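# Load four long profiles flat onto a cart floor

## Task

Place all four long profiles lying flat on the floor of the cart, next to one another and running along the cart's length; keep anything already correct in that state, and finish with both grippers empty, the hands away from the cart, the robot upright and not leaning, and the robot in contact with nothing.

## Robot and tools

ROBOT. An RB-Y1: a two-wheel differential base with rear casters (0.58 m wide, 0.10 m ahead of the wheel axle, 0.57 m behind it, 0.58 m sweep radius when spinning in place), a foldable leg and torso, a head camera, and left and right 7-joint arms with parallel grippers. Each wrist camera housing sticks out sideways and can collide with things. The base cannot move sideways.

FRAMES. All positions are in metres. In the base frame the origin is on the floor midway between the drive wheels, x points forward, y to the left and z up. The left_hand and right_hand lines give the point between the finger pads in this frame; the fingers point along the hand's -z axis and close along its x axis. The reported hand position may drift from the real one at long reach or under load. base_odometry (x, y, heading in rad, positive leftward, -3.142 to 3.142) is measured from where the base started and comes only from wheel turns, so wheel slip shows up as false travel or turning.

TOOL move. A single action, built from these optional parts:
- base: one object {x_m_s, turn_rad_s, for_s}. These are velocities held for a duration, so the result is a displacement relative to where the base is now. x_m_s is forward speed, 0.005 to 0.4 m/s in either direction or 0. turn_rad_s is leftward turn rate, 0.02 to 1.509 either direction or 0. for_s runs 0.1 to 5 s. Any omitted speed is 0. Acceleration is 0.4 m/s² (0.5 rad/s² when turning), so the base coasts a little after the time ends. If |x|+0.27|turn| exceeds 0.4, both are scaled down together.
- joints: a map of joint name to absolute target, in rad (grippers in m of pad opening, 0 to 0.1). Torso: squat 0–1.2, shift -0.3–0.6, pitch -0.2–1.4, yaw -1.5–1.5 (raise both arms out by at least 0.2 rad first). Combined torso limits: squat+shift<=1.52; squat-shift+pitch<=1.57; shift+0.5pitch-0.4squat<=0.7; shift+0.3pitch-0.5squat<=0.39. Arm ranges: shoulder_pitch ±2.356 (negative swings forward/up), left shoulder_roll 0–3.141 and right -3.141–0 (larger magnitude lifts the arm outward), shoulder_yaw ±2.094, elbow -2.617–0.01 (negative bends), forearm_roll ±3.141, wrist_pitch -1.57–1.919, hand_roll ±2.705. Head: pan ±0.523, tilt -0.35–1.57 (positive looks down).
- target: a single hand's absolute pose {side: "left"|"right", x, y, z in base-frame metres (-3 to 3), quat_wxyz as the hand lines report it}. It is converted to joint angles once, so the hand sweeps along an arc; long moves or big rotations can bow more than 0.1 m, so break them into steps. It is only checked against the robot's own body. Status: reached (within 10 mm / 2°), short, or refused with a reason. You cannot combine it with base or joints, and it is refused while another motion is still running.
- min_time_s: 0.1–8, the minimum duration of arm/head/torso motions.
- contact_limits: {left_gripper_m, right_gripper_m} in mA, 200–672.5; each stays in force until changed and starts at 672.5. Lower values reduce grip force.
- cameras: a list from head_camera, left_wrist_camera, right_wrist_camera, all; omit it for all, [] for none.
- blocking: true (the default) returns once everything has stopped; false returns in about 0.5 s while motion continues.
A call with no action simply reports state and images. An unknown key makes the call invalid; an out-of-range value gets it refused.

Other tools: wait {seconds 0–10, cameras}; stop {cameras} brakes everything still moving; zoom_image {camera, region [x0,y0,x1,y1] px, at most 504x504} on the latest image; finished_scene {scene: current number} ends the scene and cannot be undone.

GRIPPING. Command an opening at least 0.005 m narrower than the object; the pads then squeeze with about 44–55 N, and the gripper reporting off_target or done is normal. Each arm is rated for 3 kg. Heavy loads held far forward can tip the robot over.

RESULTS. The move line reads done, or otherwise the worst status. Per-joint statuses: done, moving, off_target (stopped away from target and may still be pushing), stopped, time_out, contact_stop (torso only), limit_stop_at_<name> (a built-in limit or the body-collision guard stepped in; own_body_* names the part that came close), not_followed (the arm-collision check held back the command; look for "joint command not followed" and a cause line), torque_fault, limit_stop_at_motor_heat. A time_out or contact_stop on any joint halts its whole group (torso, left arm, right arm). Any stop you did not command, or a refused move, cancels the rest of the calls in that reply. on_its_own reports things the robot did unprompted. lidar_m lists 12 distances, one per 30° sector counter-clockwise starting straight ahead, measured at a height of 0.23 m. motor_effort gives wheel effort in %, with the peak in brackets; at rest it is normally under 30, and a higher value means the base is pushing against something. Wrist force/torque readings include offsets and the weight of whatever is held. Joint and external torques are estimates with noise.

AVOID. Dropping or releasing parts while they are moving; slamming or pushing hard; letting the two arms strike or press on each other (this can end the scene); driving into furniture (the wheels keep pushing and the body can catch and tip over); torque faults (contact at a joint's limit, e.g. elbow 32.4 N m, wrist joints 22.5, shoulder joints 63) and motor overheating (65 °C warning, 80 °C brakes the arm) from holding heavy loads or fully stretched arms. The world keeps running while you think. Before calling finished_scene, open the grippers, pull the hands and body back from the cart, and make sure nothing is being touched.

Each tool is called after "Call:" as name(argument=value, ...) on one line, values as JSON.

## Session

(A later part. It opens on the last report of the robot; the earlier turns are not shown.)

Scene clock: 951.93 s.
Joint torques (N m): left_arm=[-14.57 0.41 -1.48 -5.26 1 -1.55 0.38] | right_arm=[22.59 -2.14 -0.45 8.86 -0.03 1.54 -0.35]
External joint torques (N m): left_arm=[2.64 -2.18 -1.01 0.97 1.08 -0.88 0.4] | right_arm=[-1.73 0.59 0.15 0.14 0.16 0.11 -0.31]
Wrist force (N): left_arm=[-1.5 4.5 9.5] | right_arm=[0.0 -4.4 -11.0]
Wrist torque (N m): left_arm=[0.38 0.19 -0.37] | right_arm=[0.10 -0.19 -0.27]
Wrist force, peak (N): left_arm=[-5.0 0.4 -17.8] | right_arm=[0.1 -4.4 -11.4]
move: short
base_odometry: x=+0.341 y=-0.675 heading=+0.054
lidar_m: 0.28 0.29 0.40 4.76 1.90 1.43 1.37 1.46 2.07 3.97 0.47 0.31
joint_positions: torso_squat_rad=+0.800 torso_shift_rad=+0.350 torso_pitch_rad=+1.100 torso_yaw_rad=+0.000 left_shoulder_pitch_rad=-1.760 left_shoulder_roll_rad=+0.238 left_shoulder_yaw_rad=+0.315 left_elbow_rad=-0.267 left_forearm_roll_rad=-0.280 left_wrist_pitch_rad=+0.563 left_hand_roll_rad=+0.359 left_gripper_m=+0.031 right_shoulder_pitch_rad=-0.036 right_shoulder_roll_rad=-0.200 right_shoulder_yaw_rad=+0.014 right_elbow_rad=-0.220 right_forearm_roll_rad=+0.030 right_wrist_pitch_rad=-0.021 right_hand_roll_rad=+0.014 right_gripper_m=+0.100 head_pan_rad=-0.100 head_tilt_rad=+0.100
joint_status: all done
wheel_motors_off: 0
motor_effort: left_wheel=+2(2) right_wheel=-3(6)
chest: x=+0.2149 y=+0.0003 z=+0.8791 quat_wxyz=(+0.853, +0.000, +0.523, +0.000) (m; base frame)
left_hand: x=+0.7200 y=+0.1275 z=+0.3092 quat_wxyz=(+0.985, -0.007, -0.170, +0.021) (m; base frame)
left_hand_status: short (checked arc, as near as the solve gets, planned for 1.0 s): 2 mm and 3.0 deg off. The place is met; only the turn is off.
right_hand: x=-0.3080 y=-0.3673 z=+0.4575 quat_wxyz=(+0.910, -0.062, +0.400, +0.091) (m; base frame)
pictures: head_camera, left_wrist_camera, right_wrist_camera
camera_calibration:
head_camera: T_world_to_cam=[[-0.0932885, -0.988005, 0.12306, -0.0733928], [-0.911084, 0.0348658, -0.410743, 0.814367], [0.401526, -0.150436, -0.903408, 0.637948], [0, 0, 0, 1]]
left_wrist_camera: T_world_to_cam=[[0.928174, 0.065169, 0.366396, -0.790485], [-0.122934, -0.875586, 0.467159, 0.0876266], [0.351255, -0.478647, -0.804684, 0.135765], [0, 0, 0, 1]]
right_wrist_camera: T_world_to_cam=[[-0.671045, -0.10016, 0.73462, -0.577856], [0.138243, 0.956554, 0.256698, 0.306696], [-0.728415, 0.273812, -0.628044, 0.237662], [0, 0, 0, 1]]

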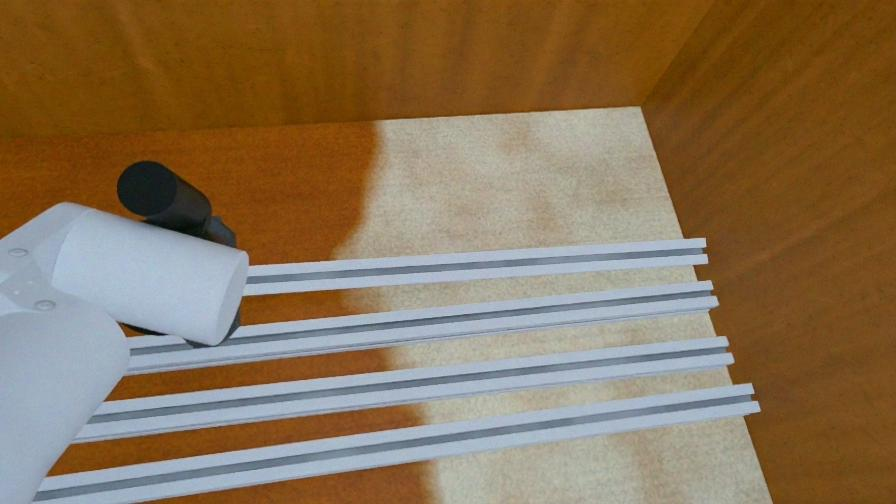

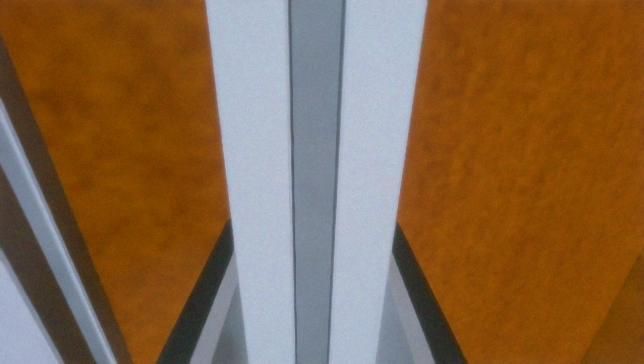

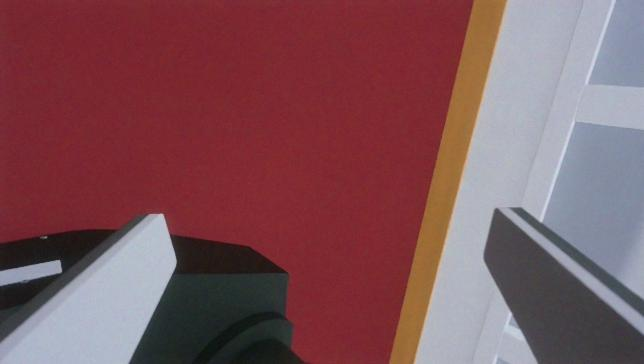

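Call:
move(joints={"left_gripper_m":0.055}, cameras=["left_wrist_camera","head_camera"])

Call:
move(joints={"torso_squat_rad":0.6}, min_time_s=2)

Scene clock: 955.30 s.
Joint torques (N m): left_arm=[-1.97 -1.47 -1.14 2.83 0.67 2.85 0.44] | right_arm=[22.59 -2.52 0.12 8.62 0 1.57 -0.43]
External joint torques (N m): left_arm=[15.32 -4.08 -0.67 9.1 0.75 3.53 0.45] | right_arm=[-1.73 0.21 0.72 -0.1 0.19 0.14 -0.39]
Wrist force (N): left_arm=[15.2 1.6 9.8] | right_arm=[0.0 -4.4 -11.0]
Wrist torque (N m): left_arm=[-0.17 -0.33 0.13] | right_arm=[0.11 -0.20 -0.27]
Wrist force, peak (N): left_arm=[16.5 1.5 11.0] | right_arm=[-0.1 -4.4 -11.4]
move: done
base_odometry: x=+0.341 y=-0.675 heading=+0.054
lidar_m: 0.27 0.29 0.40 4.77 1.88 1.42 1.38 1.46 2.07 3.97 0.48 0.30
joint_positions: torso_squat_rad=+0.800 torso_shift_rad=+0.350 torso_pitch_rad=+1.099 torso_yaw_rad=+0.000 left_shoulder_pitch_rad=-1.763 left_shoulder_roll_rad=+0.238 left_shoulder_yaw_rad=+0.315 left_elbow_rad=-0.269 left_forearm_roll_rad=-0.280 left_wrist_pitch_rad=+0.562 left_hand_roll_rad=+0.359 left_gripper_m=+0.055 right_shoulder_pitch_rad=-0.036 right_shoulder_roll_rad=-0.200 right_shoulder_yaw_rad=+0.014 right_elbow_rad=-0.220 right_forearm_roll_rad=+0.030 right_wrist_pitch_rad=-0.021 right_hand_roll_rad=+0.014 right_gripper_m=+0.100 head_pan_rad=-0.100 head_tilt_rad=+0.100
joint_status: all done
wheel_motors_off: 0
motor_effort: left_wheel=+1(2) right_wheel=-2(5)
chest: x=+0.2147 y=+0.0003 z=+0.8793 quat_wxyz=(+0.853, +0.000, +0.522, +0.000) (m; base frame)
left_hand: x=+0.7230 y=+0.1270 z=+0.3116 quat_wxyz=(+0.985, -0.007, -0.173, +0.021) (m; base frame)
right_hand: x=-0.3079 y=-0.3673 z=+0.4574 quat_wxyz=(+0.910, -0.062, +0.400, +0.091) (m; base frame)
pictures: head_camera, left_wrist_camera
camera_calibration:
head_camera: T_world_to_cam=[[-0.0933828, -0.988005, 0.122989, -0.0733507], [-0.910841, 0.0348925, -0.411281, 0.814729], [0.402056, -0.15043, -0.903173, 0.637827], [0, 0, 0, 1]]
left_wrist_camera: T_world_to_cam=[[0.925726, 0.065569, 0.372467, -0.794281], [-0.126046, -0.875058, 0.467318, 0.0885729], [0.356571, -0.479556, -0.8018, 0.131756], [0, 0, 0, 1]]

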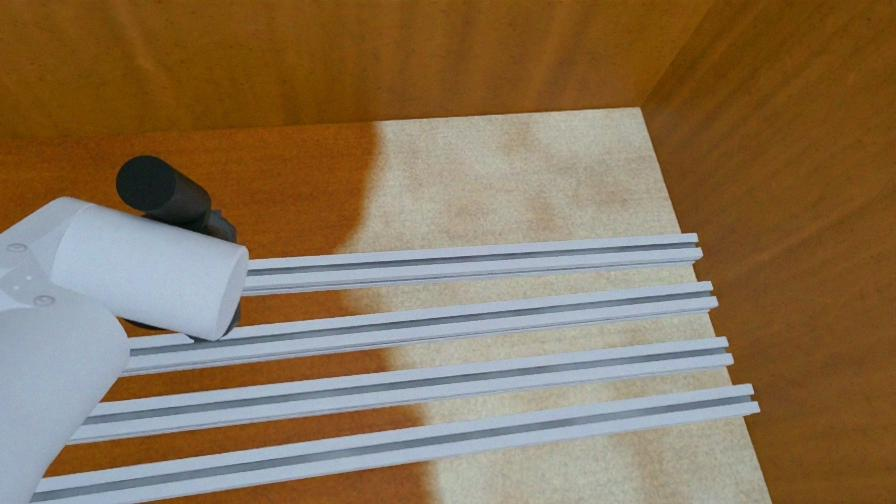

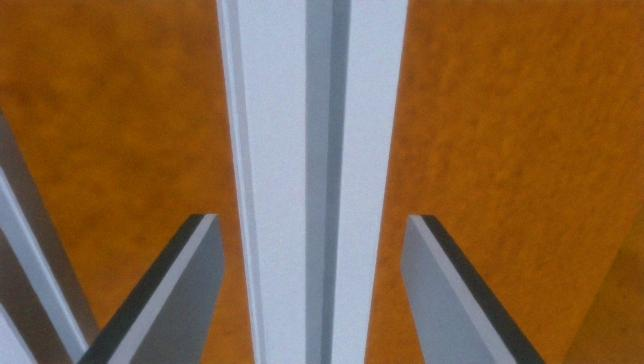

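Scene clock: 957.60 s.
Joint torques (N m): left_arm=[-17.5 0.39 -0.95 -5.83 -0.07 -0.59 0.68] | right_arm=[23 -2.7 -0.32 8.65 -0.03 1.47 -0.08]
External joint torques (N m): left_arm=[-0.33 -2.19 -0.49 0.38 0.01 0.08 0.7] | right_arm=[-1.34 0.02 0.28 -0.07 0.17 0.04 -0.04]
Wrist force (N): left_arm=[-2.4 0.2 -9.3] | right_arm=[-0.2 -4.5 -11.1]
Wrist torque (N m): left_arm=[-0.25 -0.33 0.21] | right_arm=[0.12 -0.21 -0.25]
Wrist force, peak (N): left_arm=[15.5 1.3 9.7] | right_arm=[-0.1 -4.7 -11.5]
move: done
base_odometry: x=+0.341 y=-0.675 heading=+0.054
lidar_m: 0.29 0.29 0.38 4.78 1.89 1.42 1.37 1.46 2.06 3.97 0.46 0.30
joint_positions: torso_squat_rad=+0.600 torso_shift_rad=+0.350 torso_pitch_rad=+1.100 torso_yaw_rad=+0.000 left_shoulder_pitch_rad=-1.759 left_shoulder_roll_rad=+0.238 left_shoulder_yaw_rad=+0.315 left_elbow_rad=-0.267 left_forearm_roll_rad=-0.280 left_wrist_pitch_rad=+0.562 left_hand_roll_rad=+0.359 left_gripper_m=+0.055 right_shoulder_pitch_rad=-0.036 right_shoulder_roll_rad=-0.200 right_shoulder_yaw_rad=+0.014 right_elbow_rad=-0.220 right_forearm_roll_rad=+0.030 right_wrist_pitch_rad=-0.021 right_hand_roll_rad=+0.014 right_gripper_m=+0.100 head_pan_rad=-0.100 head_tilt_rad=+0.100
joint_status: all done
wheel_motors_off: 0
motor_effort: left_wheel=+2(3) right_wheel=-3(7)
chest: x=+0.2459 y=+0.0003 z=+0.9635 quat_wxyz=(+0.852, +0.000, +0.523, +0.000) (m; base frame)
left_hand: x=+0.7502 y=+0.1275 z=+0.3928 quat_wxyz=(+0.985, -0.007, -0.169, +0.021) (m; base frame)
right_hand: x=-0.2772 y=-0.3673 z=+0.5422 quat_wxyz=(+0.909, -0.062, +0.401, +0.091) (m; base frame)
pictures: head_camera, left_wrist_camera, right_wrist_camera
camera_calibration:
head_camera: T_world_to_cam=[[-0.0932344, -0.988004, 0.12311, -0.0809339], [-0.911353, 0.0348953, -0.410144, 0.876832], [0.400928, -0.150436, -0.903673, 0.702071], [0, 0, 0, 1]]
left_wrist_camera: T_world_to_cam=[[0.928682, 0.0652791, 0.365087, -0.849049], [-0.122223, -0.875529, 0.467451, 0.0516213], [0.350159, -0.478735, -0.805109, 0.193455], [0, 0, 0, 1]]
right_wrist_camera: T_world_to_cam=[[-0.670561, -0.100149, 0.735063, -0.619503], [0.138439, 0.956547, 0.256616, 0.280775], [-0.728822, 0.273838, -0.627559, 0.312921], [0, 0, 0, 1]]

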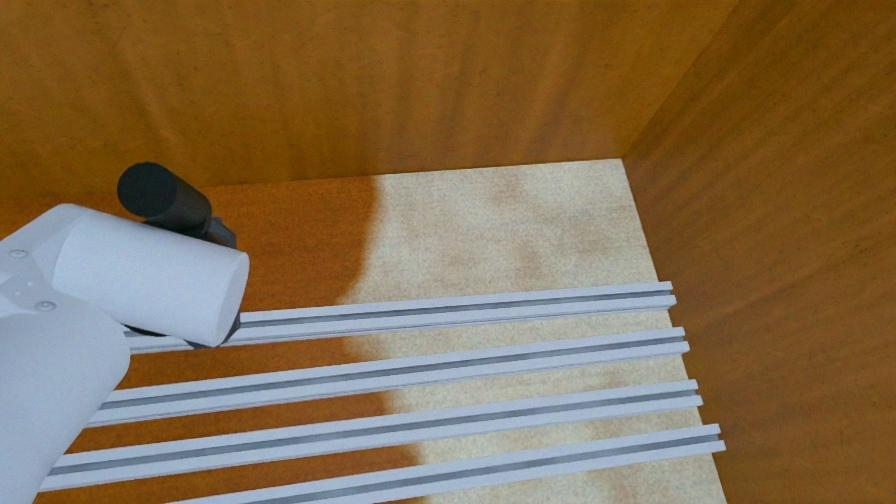

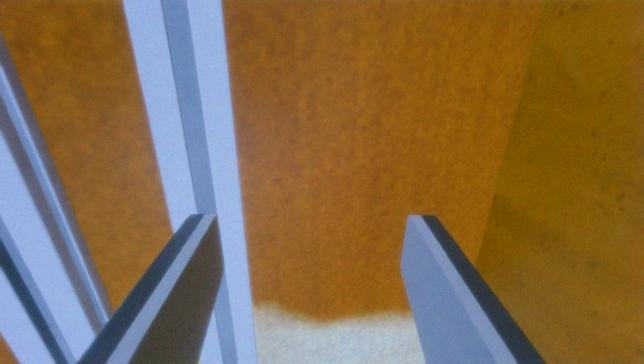

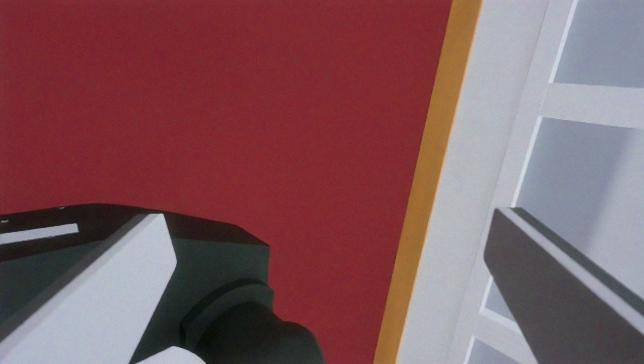

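Call:
move(joints={"torso_pitch_rad":0.98}, cameras=[])

Call:
move(joints={"torso_squat_rad":0.54}, cameras=[])

Call:
move(joints={"torso_pitch_rad":0.75,"head_tilt_rad":0.4}, cameras=["head_camera","left_wrist_camera"])

Call:
move(target={"side":"left","x":0.72,"y":0.12,"z":0.75,"quat_wxyz":[0.92,0,-0.39,0]}, min_time_s=2.5, cameras=["head_camera","left_wrist_camera"])

Scene clock: 962.83 s.
Joint torques (N m): left_arm=[-19.87 2.72 -1.55 -7.13 0.24 -0.95 0.24] | right_arm=[20.29 -3.27 -0.24 7.98 0.04 1.57 -0.44]
External joint torques (N m): left_arm=[-0.56 -0.96 -1.08 -0.02 0.35 -0.09 0.26] | right_arm=[-1.92 0.12 0.39 0.04 0.22 0.31 -0.4]
Wrist force (N): left_arm=[-3.3 0.0 -8.5] | right_arm=[-0.8 -4.4 -11.7]
Wrist torque (N m): left_arm=[-0.20 -0.38 0.23] | right_arm=[0.13 -0.28 -0.27]
Wrist force, peak (N): left_arm=[-3.1 -0.1 -9.7] | right_arm=[-0.7 -4.4 -12.1]
move: done
base_odometry: x=+0.341 y=-0.675 heading=+0.054
lidar_m: 0.28 0.29 0.39 4.78 1.92 1.42 1.38 1.45 2.05 3.98 0.46 0.31
joint_positions: torso_squat_rad=+0.600 torso_shift_rad=+0.350 torso_pitch_rad=+0.980 torso_yaw_rad=+0.000 left_shoulder_pitch_rad=-1.759 left_shoulder_roll_rad=+0.238 left_shoulder_yaw_rad=+0.315 left_elbow_rad=-0.267 left_forearm_roll_rad=-0.280 left_wrist_pitch_rad=+0.562 left_hand_roll_rad=+0.359 left_gripper_m=+0.055 right_shoulder_pitch_rad=-0.036 right_shoulder_roll_rad=-0.200 right_shoulder_yaw_rad=+0.014 right_elbow_rad=-0.220 right_forearm_roll_rad=+0.030 right_wrist_pitch_rad=-0.021 right_hand_roll_rad=+0.014 right_gripper_m=+0.100 head_pan_rad=-0.100 head_tilt_rad=+0.100
joint_status: all done
wheel_motors_off: 0
motor_effort: left_wheel=+2(3) right_wheel=-4(5)
chest: x=+0.2271 y=+0.0003 z=+0.9955 quat_wxyz=(+0.882, +0.000, +0.471, +0.000) (m; base frame)
left_hand: x=+0.7960 y=+0.1275 z=+0.4894 quat_wxyz=(+0.973, -0.008, -0.228, +0.021) (m; base frame)
right_hand: x=-0.2417 y=-0.3673 z=+0.5146 quat_wxyz=(+0.932, -0.068, +0.345, +0.088) (m; base frame)
pictures: none

Scene clock: 963.80 s.
Joint torques (N m): left_arm=[-20.5 2.85 -1.09 -7 0.07 -0.75 0.3] | right_arm=[20.78 -3.33 -0.41 7.94 -0.07 1.41 -0.21]
External joint torques (N m): left_arm=[-1.2 -0.83 -0.62 0.11 0.18 0.11 0.33] | right_arm=[-1.43 0.06 0.22 0 0.11 0.15 -0.17]
Wrist force (N): left_arm=[-3.1 0.3 -9.0] | right_arm=[-0.6 -4.6 -11.5]
Wrist torque (N m): left_arm=[-0.24 -0.37 0.23] | right_arm=[0.12 -0.23 -0.29]
Wrist force, peak (N): left_arm=[-3.5 -0.1 -9.2] | right_arm=[-0.6 -4.4 -12.2]
move: done
base_odometry: x=+0.341 y=-0.675 heading=+0.054
lidar_m: 0.28 0.30 0.39 4.76 1.90 1.43 1.38 1.47 2.08 3.97 0.46 0.30
joint_positions: torso_squat_rad=+0.540 torso_shift_rad=+0.350 torso_pitch_rad=+0.980 torso_yaw_rad=+0.000 left_shoulder_pitch_rad=-1.759 left_shoulder_roll_rad=+0.238 left_shoulder_yaw_rad=+0.315 left_elbow_rad=-0.267 left_forearm_roll_rad=-0.280 left_wrist_pitch_rad=+0.562 left_hand_roll_rad=+0.359 left_gripper_m=+0.055 right_shoulder_pitch_rad=-0.036 right_shoulder_roll_rad=-0.200 right_shoulder_yaw_rad=+0.014 right_elbow_rad=-0.220 right_forearm_roll_rad=+0.030 right_wrist_pitch_rad=-0.021 right_hand_roll_rad=+0.014 right_gripper_m=+0.100 head_pan_rad=-0.100 head_tilt_rad=+0.100
joint_status: all done
wheel_motors_off: 0
motor_effort: left_wheel=+3(4) right_wheel=-6(6)
chest: x=+0.2349 y=+0.0003 z=+1.0168 quat_wxyz=(+0.882, +0.000, +0.471, +0.000) (m; base frame)
left_hand: x=+0.8037 y=+0.1275 z=+0.5106 quat_wxyz=(+0.973, -0.008, -0.228, +0.021) (m; base frame)
right_hand: x=-0.2340 y=-0.3673 z=+0.5359 quat_wxyz=(+0.932, -0.068, +0.346, +0.088) (m; base frame)
pictures: none

Scene clock: 965.33 s.
Joint torques (N m): left_arm=[-22.78 4.61 -1.26 -8.15 0.2 -1.17 0.23] | right_arm=[15.67 -4.61 -0.1 6.13 -0.15 1.16 -0.49]
External joint torques (N m): left_arm=[-0.19 -1.03 -0.8 0.38 0.37 0.02 0.26] | right_arm=[-1.61 -0.1 0.57 0 -0.02 0.28 -0.47]
Wrist force (N): left_arm=[-4.5 0.3 -8.0] | right_arm=[-2.2 -4.2 -12.5]
Wrist torque (N m): left_arm=[-0.25 -0.45 0.25] | right_arm=[0.10 -0.33 -0.31]
Wrist force, peak (N): left_arm=[-3.8 0.3 -9.3] | right_arm=[-1.8 -4.3 -12.6]
move: done
base_odometry: x=+0.341 y=-0.675 heading=+0.054
lidar_m: 0.27 0.29 0.40 4.77 1.90 1.41 1.37 1.46 2.06 3.98 0.45 0.31
joint_positions: torso_squat_rad=+0.540 torso_shift_rad=+0.350 torso_pitch_rad=+0.750 torso_yaw_rad=+0.000 left_shoulder_pitch_rad=-1.759 left_shoulder_roll_rad=+0.238 left_shoulder_yaw_rad=+0.315 left_elbow_rad=-0.267 left_forearm_roll_rad=-0.280 left_wrist_pitch_rad=+0.562 left_hand_roll_rad=+0.359 left_gripper_m=+0.055 right_shoulder_pitch_rad=-0.036 right_shoulder_roll_rad=-0.200 right_shoulder_yaw_rad=+0.014 right_elbow_rad=-0.220 right_forearm_roll_rad=+0.030 right_wrist_pitch_rad=-0.021 right_hand_roll_rad=+0.014 right_gripper_m=+0.100 head_pan_rad=-0.100 head_tilt_rad=+0.400
joint_status: all done
wheel_motors_off: 0
motor_effort: left_wheel=+3(3) right_wheel=-3(5)
chest: x=+0.1888 y=+0.0003 z=+1.0709 quat_wxyz=(+0.930, +0.000, +0.366, +0.000) (m; base frame)
left_hand: x=+0.8581 y=+0.1275 z=+0.7077 quat_wxyz=(+0.941, -0.010, -0.338, +0.020) (m; base frame)
right_hand: x=-0.1580 y=-0.3673 z=+0.4957 quat_wxyz=(+0.965, -0.077, +0.236, +0.079) (m; base frame)
pictures: head_camera, left_wrist_camera
camera_calibration:
head_camera: T_world_to_cam=[[-0.122654, -0.9874, 0.0999883, -0.0723831], [-0.887808, 0.064134, -0.455724, 0.907676], [0.443569, -0.144667, -0.884487, 0.85323], [0, 0, 0, 1]]
left_wrist_camera: T_world_to_cam=[[0.747235, 0.0652893, 0.661345, -1.11824], [-0.275079, -0.87552, 0.397236, 0.0984841], [0.604956, -0.478751, -0.636259, 0.0710196], [0, 0, 0, 1]]

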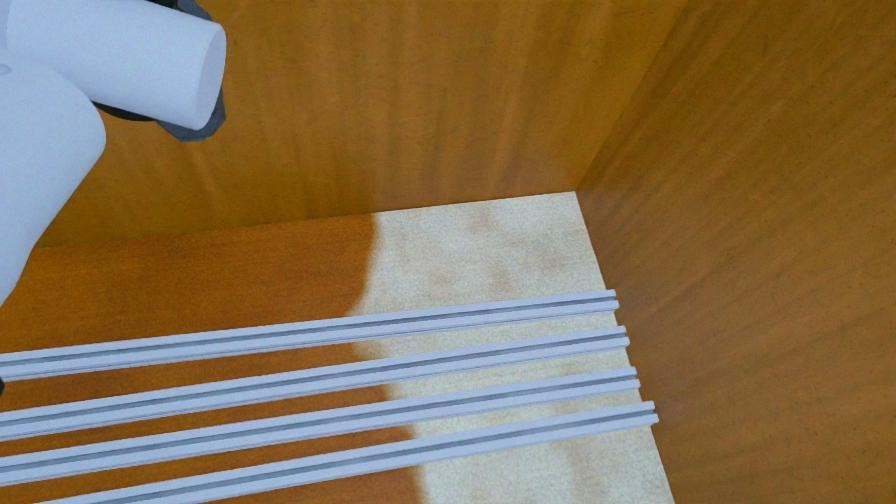

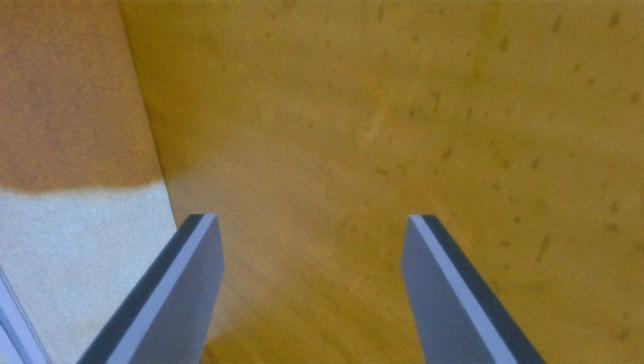

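Scene clock: 968.17 s.
Joint torques (N m): left_arm=[-14.26 -1.09 -0.88 -9.52 -0.27 -1.52 -0.01] | right_arm=[16.17 -4.71 -0.25 5.86 -0.16 0.87 -0.19]
External joint torques (N m): left_arm=[-1.17 -0.95 -0.35 -0.03 0.06 -0.19 0.03] | right_arm=[-1.1 -0.2 0.42 -0.27 -0.02 -0.01 -0.17]
Wrist force (N): left_arm=[-5.1 0.0 -7.8] | right_arm=[-2.1 -4.0 -12.7]
Wrist torque (N m): left_arm=[-0.21 -0.39 0.30] | right_arm=[0.08 -0.33 -0.31]
Wrist force, peak (N): left_arm=[-5.9 -0.2 -7.7] | right_arm=[-1.8 -4.0 -12.7]
move: done
base_odometry: x=+0.341 y=-0.675 heading=+0.054
lidar_m: 0.27 0.29 0.40 4.79 1.90 1.43 1.37 1.46 2.07 3.97 0.46 0.31
joint_positions: torso_squat_rad=+0.540 torso_shift_rad=+0.350 torso_pitch_rad=+0.750 torso_yaw_rad=+0.000 left_shoulder_pitch_rad=-0.942 left_shoulder_roll_rad=+0.054 left_shoulder_yaw_rad=+0.004 left_elbow_rad=-1.726 left_forearm_roll_rad=-0.261 left_wrist_pitch_rad=+1.108 left_hand_roll_rad=+0.291 left_gripper_m=+0.055 right_shoulder_pitch_rad=-0.036 right_shoulder_roll_rad=-0.200 right_shoulder_yaw_rad=+0.014 right_elbow_rad=-0.220 right_forearm_roll_rad=+0.030 right_wrist_pitch_rad=-0.021 right_hand_roll_rad=+0.014 right_gripper_m=+0.100 head_pan_rad=-0.100 head_tilt_rad=+0.400
joint_status: all done
wheel_motors_off: 0
motor_effort: left_wheel=+3(3) right_wheel=-6(6)
chest: x=+0.1888 y=+0.0003 z=+1.0709 quat_wxyz=(+0.930, +0.000, +0.366, +0.000) (m; base frame)
left_hand: x=+0.7199 y=+0.1202 z=+0.7499 quat_wxyz=(+0.921, +0.000, -0.390, +0.000) (m; base frame)
left_hand_status: reached (checked arc, planned for 2.5 s): 0 mm and 0.0 deg off.
right_hand: x=-0.1580 y=-0.3673 z=+0.4957 quat_wxyz=(+0.965, -0.077, +0.236, +0.079) (m; base frame)
pictures: head_camera, left_wrist_camera
camera_calibration:
head_camera: T_world_to_cam=[[-0.122671, -0.987396, 0.100003, -0.0723951], [-0.887805, 0.0641424, -0.455728, 0.907682], [0.443569, -0.144688, -0.884484, 0.853225], [0, 0, 0, 1]]
left_wrist_camera: T_world_to_cam=[[0.670382, 0.0209696, 0.74172, -1.04197], [-0.339988, -0.879816, 0.332162, 0.133363], [0.659543, -0.474851, -0.582683, 0.098049], [0, 0, 0, 1]]

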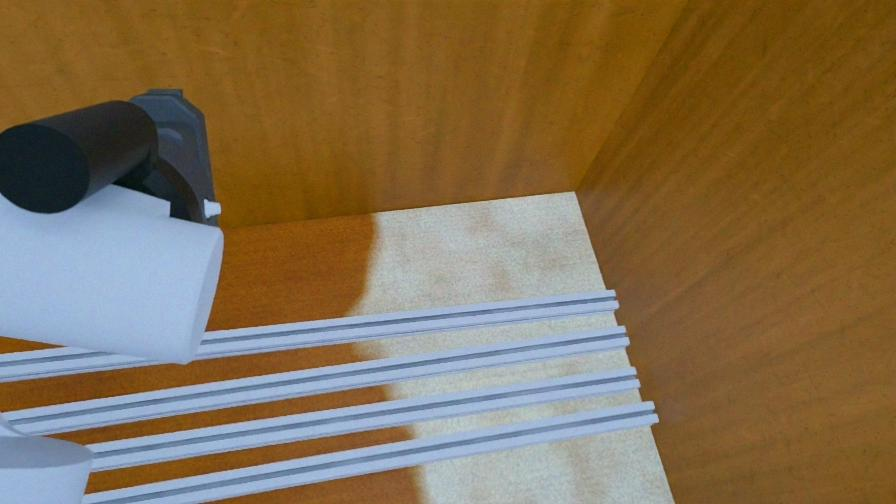

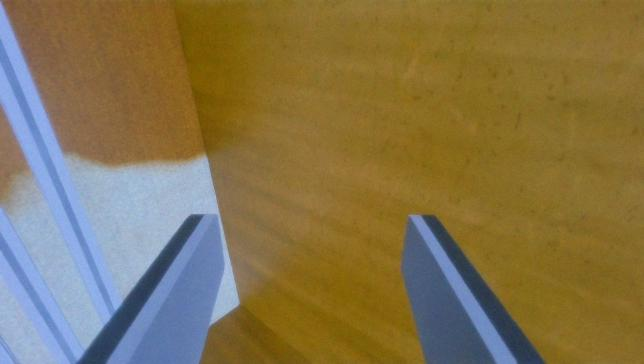

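Call:
move(base={"x_m_s":-0.25,"for_s":2.3}, joints={"head_pan_rad":0.1}, cameras=["head_camera"])

Scene clock: 976.00 s.
Joint torques (N m): left_arm=[-14.04 -1.06 -1.51 -9.16 -0.45 -1.24 -0.24] | right_arm=[15.05 -4.39 -0.47 5.78 0 1.14 -0.26]
External joint torques (N m): left_arm=[-0.95 -0.93 -0.99 0.33 -0.13 0.1 -0.2] | right_arm=[-2.23 0.12 0.2 -0.35 0.13 0.26 -0.23]
Wrist force (N): left_arm=[-5.6 0.1 -7.9] | right_arm=[-1.9 -4.0 -12.6]
Wrist torque (N m): left_arm=[-0.22 -0.46 0.31] | right_arm=[0.08 -0.30 -0.32]
Wrist force, peak (N): left_arm=[-5.1 0.1 -8.5] | right_arm=[-1.7 -4.4 -12.7]
move: done
base_odometry: x=-0.233 y=-0.706 heading=+0.055
lidar_m: 0.85 0.88 1.69 2.77 1.13 0.83 0.80 0.85 1.23 3.81 2.35 0.92
base_status: done (sent for 2.3 of 2.3 s)
joint_positions: torso_squat_rad=+0.540 torso_shift_rad=+0.350 torso_pitch_rad=+0.750 torso_yaw_rad=+0.000 left_shoulder_pitch_rad=-0.942 left_shoulder_roll_rad=+0.054 left_shoulder_yaw_rad=+0.004 left_elbow_rad=-1.726 left_forearm_roll_rad=-0.261 left_wrist_pitch_rad=+1.108 left_hand_roll_rad=+0.291 left_gripper_m=+0.055 right_shoulder_pitch_rad=-0.036 right_shoulder_roll_rad=-0.200 right_shoulder_yaw_rad=+0.014 right_elbow_rad=-0.220 right_forearm_roll_rad=+0.030 right_wrist_pitch_rad=-0.021 right_hand_roll_rad=+0.014 right_gripper_m=+0.100 head_pan_rad=+0.100 head_tilt_rad=+0.400
joint_status: all done
wheel_motors_off: 0
motor_effort: left_wheel=+15(26) right_wheel=-11(31)
chest: x=+0.1888 y=+0.0003 z=+1.0709 quat_wxyz=(+0.930, +0.000, +0.366, +0.000) (m; base frame)
left_hand: x=+0.7199 y=+0.1202 z=+0.7500 quat_wxyz=(+0.921, +0.000, -0.390, +0.000) (m; base frame)
right_hand: x=-0.1581 y=-0.3673 z=+0.4958 quat_wxyz=(+0.965, -0.077, +0.236, +0.079) (m; base frame)
pictures: head_camera
camera_calibration:
head_camera: T_world_to_cam=[[0.0231114, -0.999091, -0.0358281, 0.0411523], [-0.892224, -0.00444564, -0.451571, 0.904194], [0.451002, 0.0424032, -0.891515, 0.859106], [0, 0, 0, 1]]

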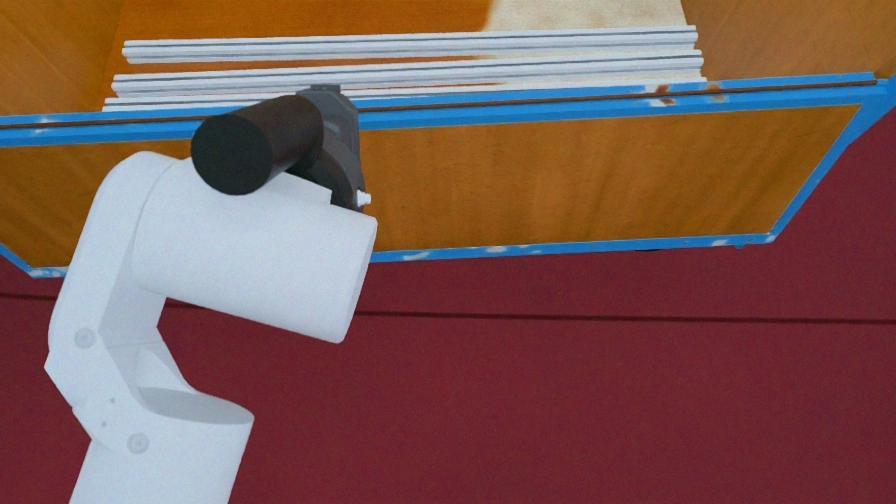

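Call:
finished_scene(scene=2)

The scene is finished: the task was done.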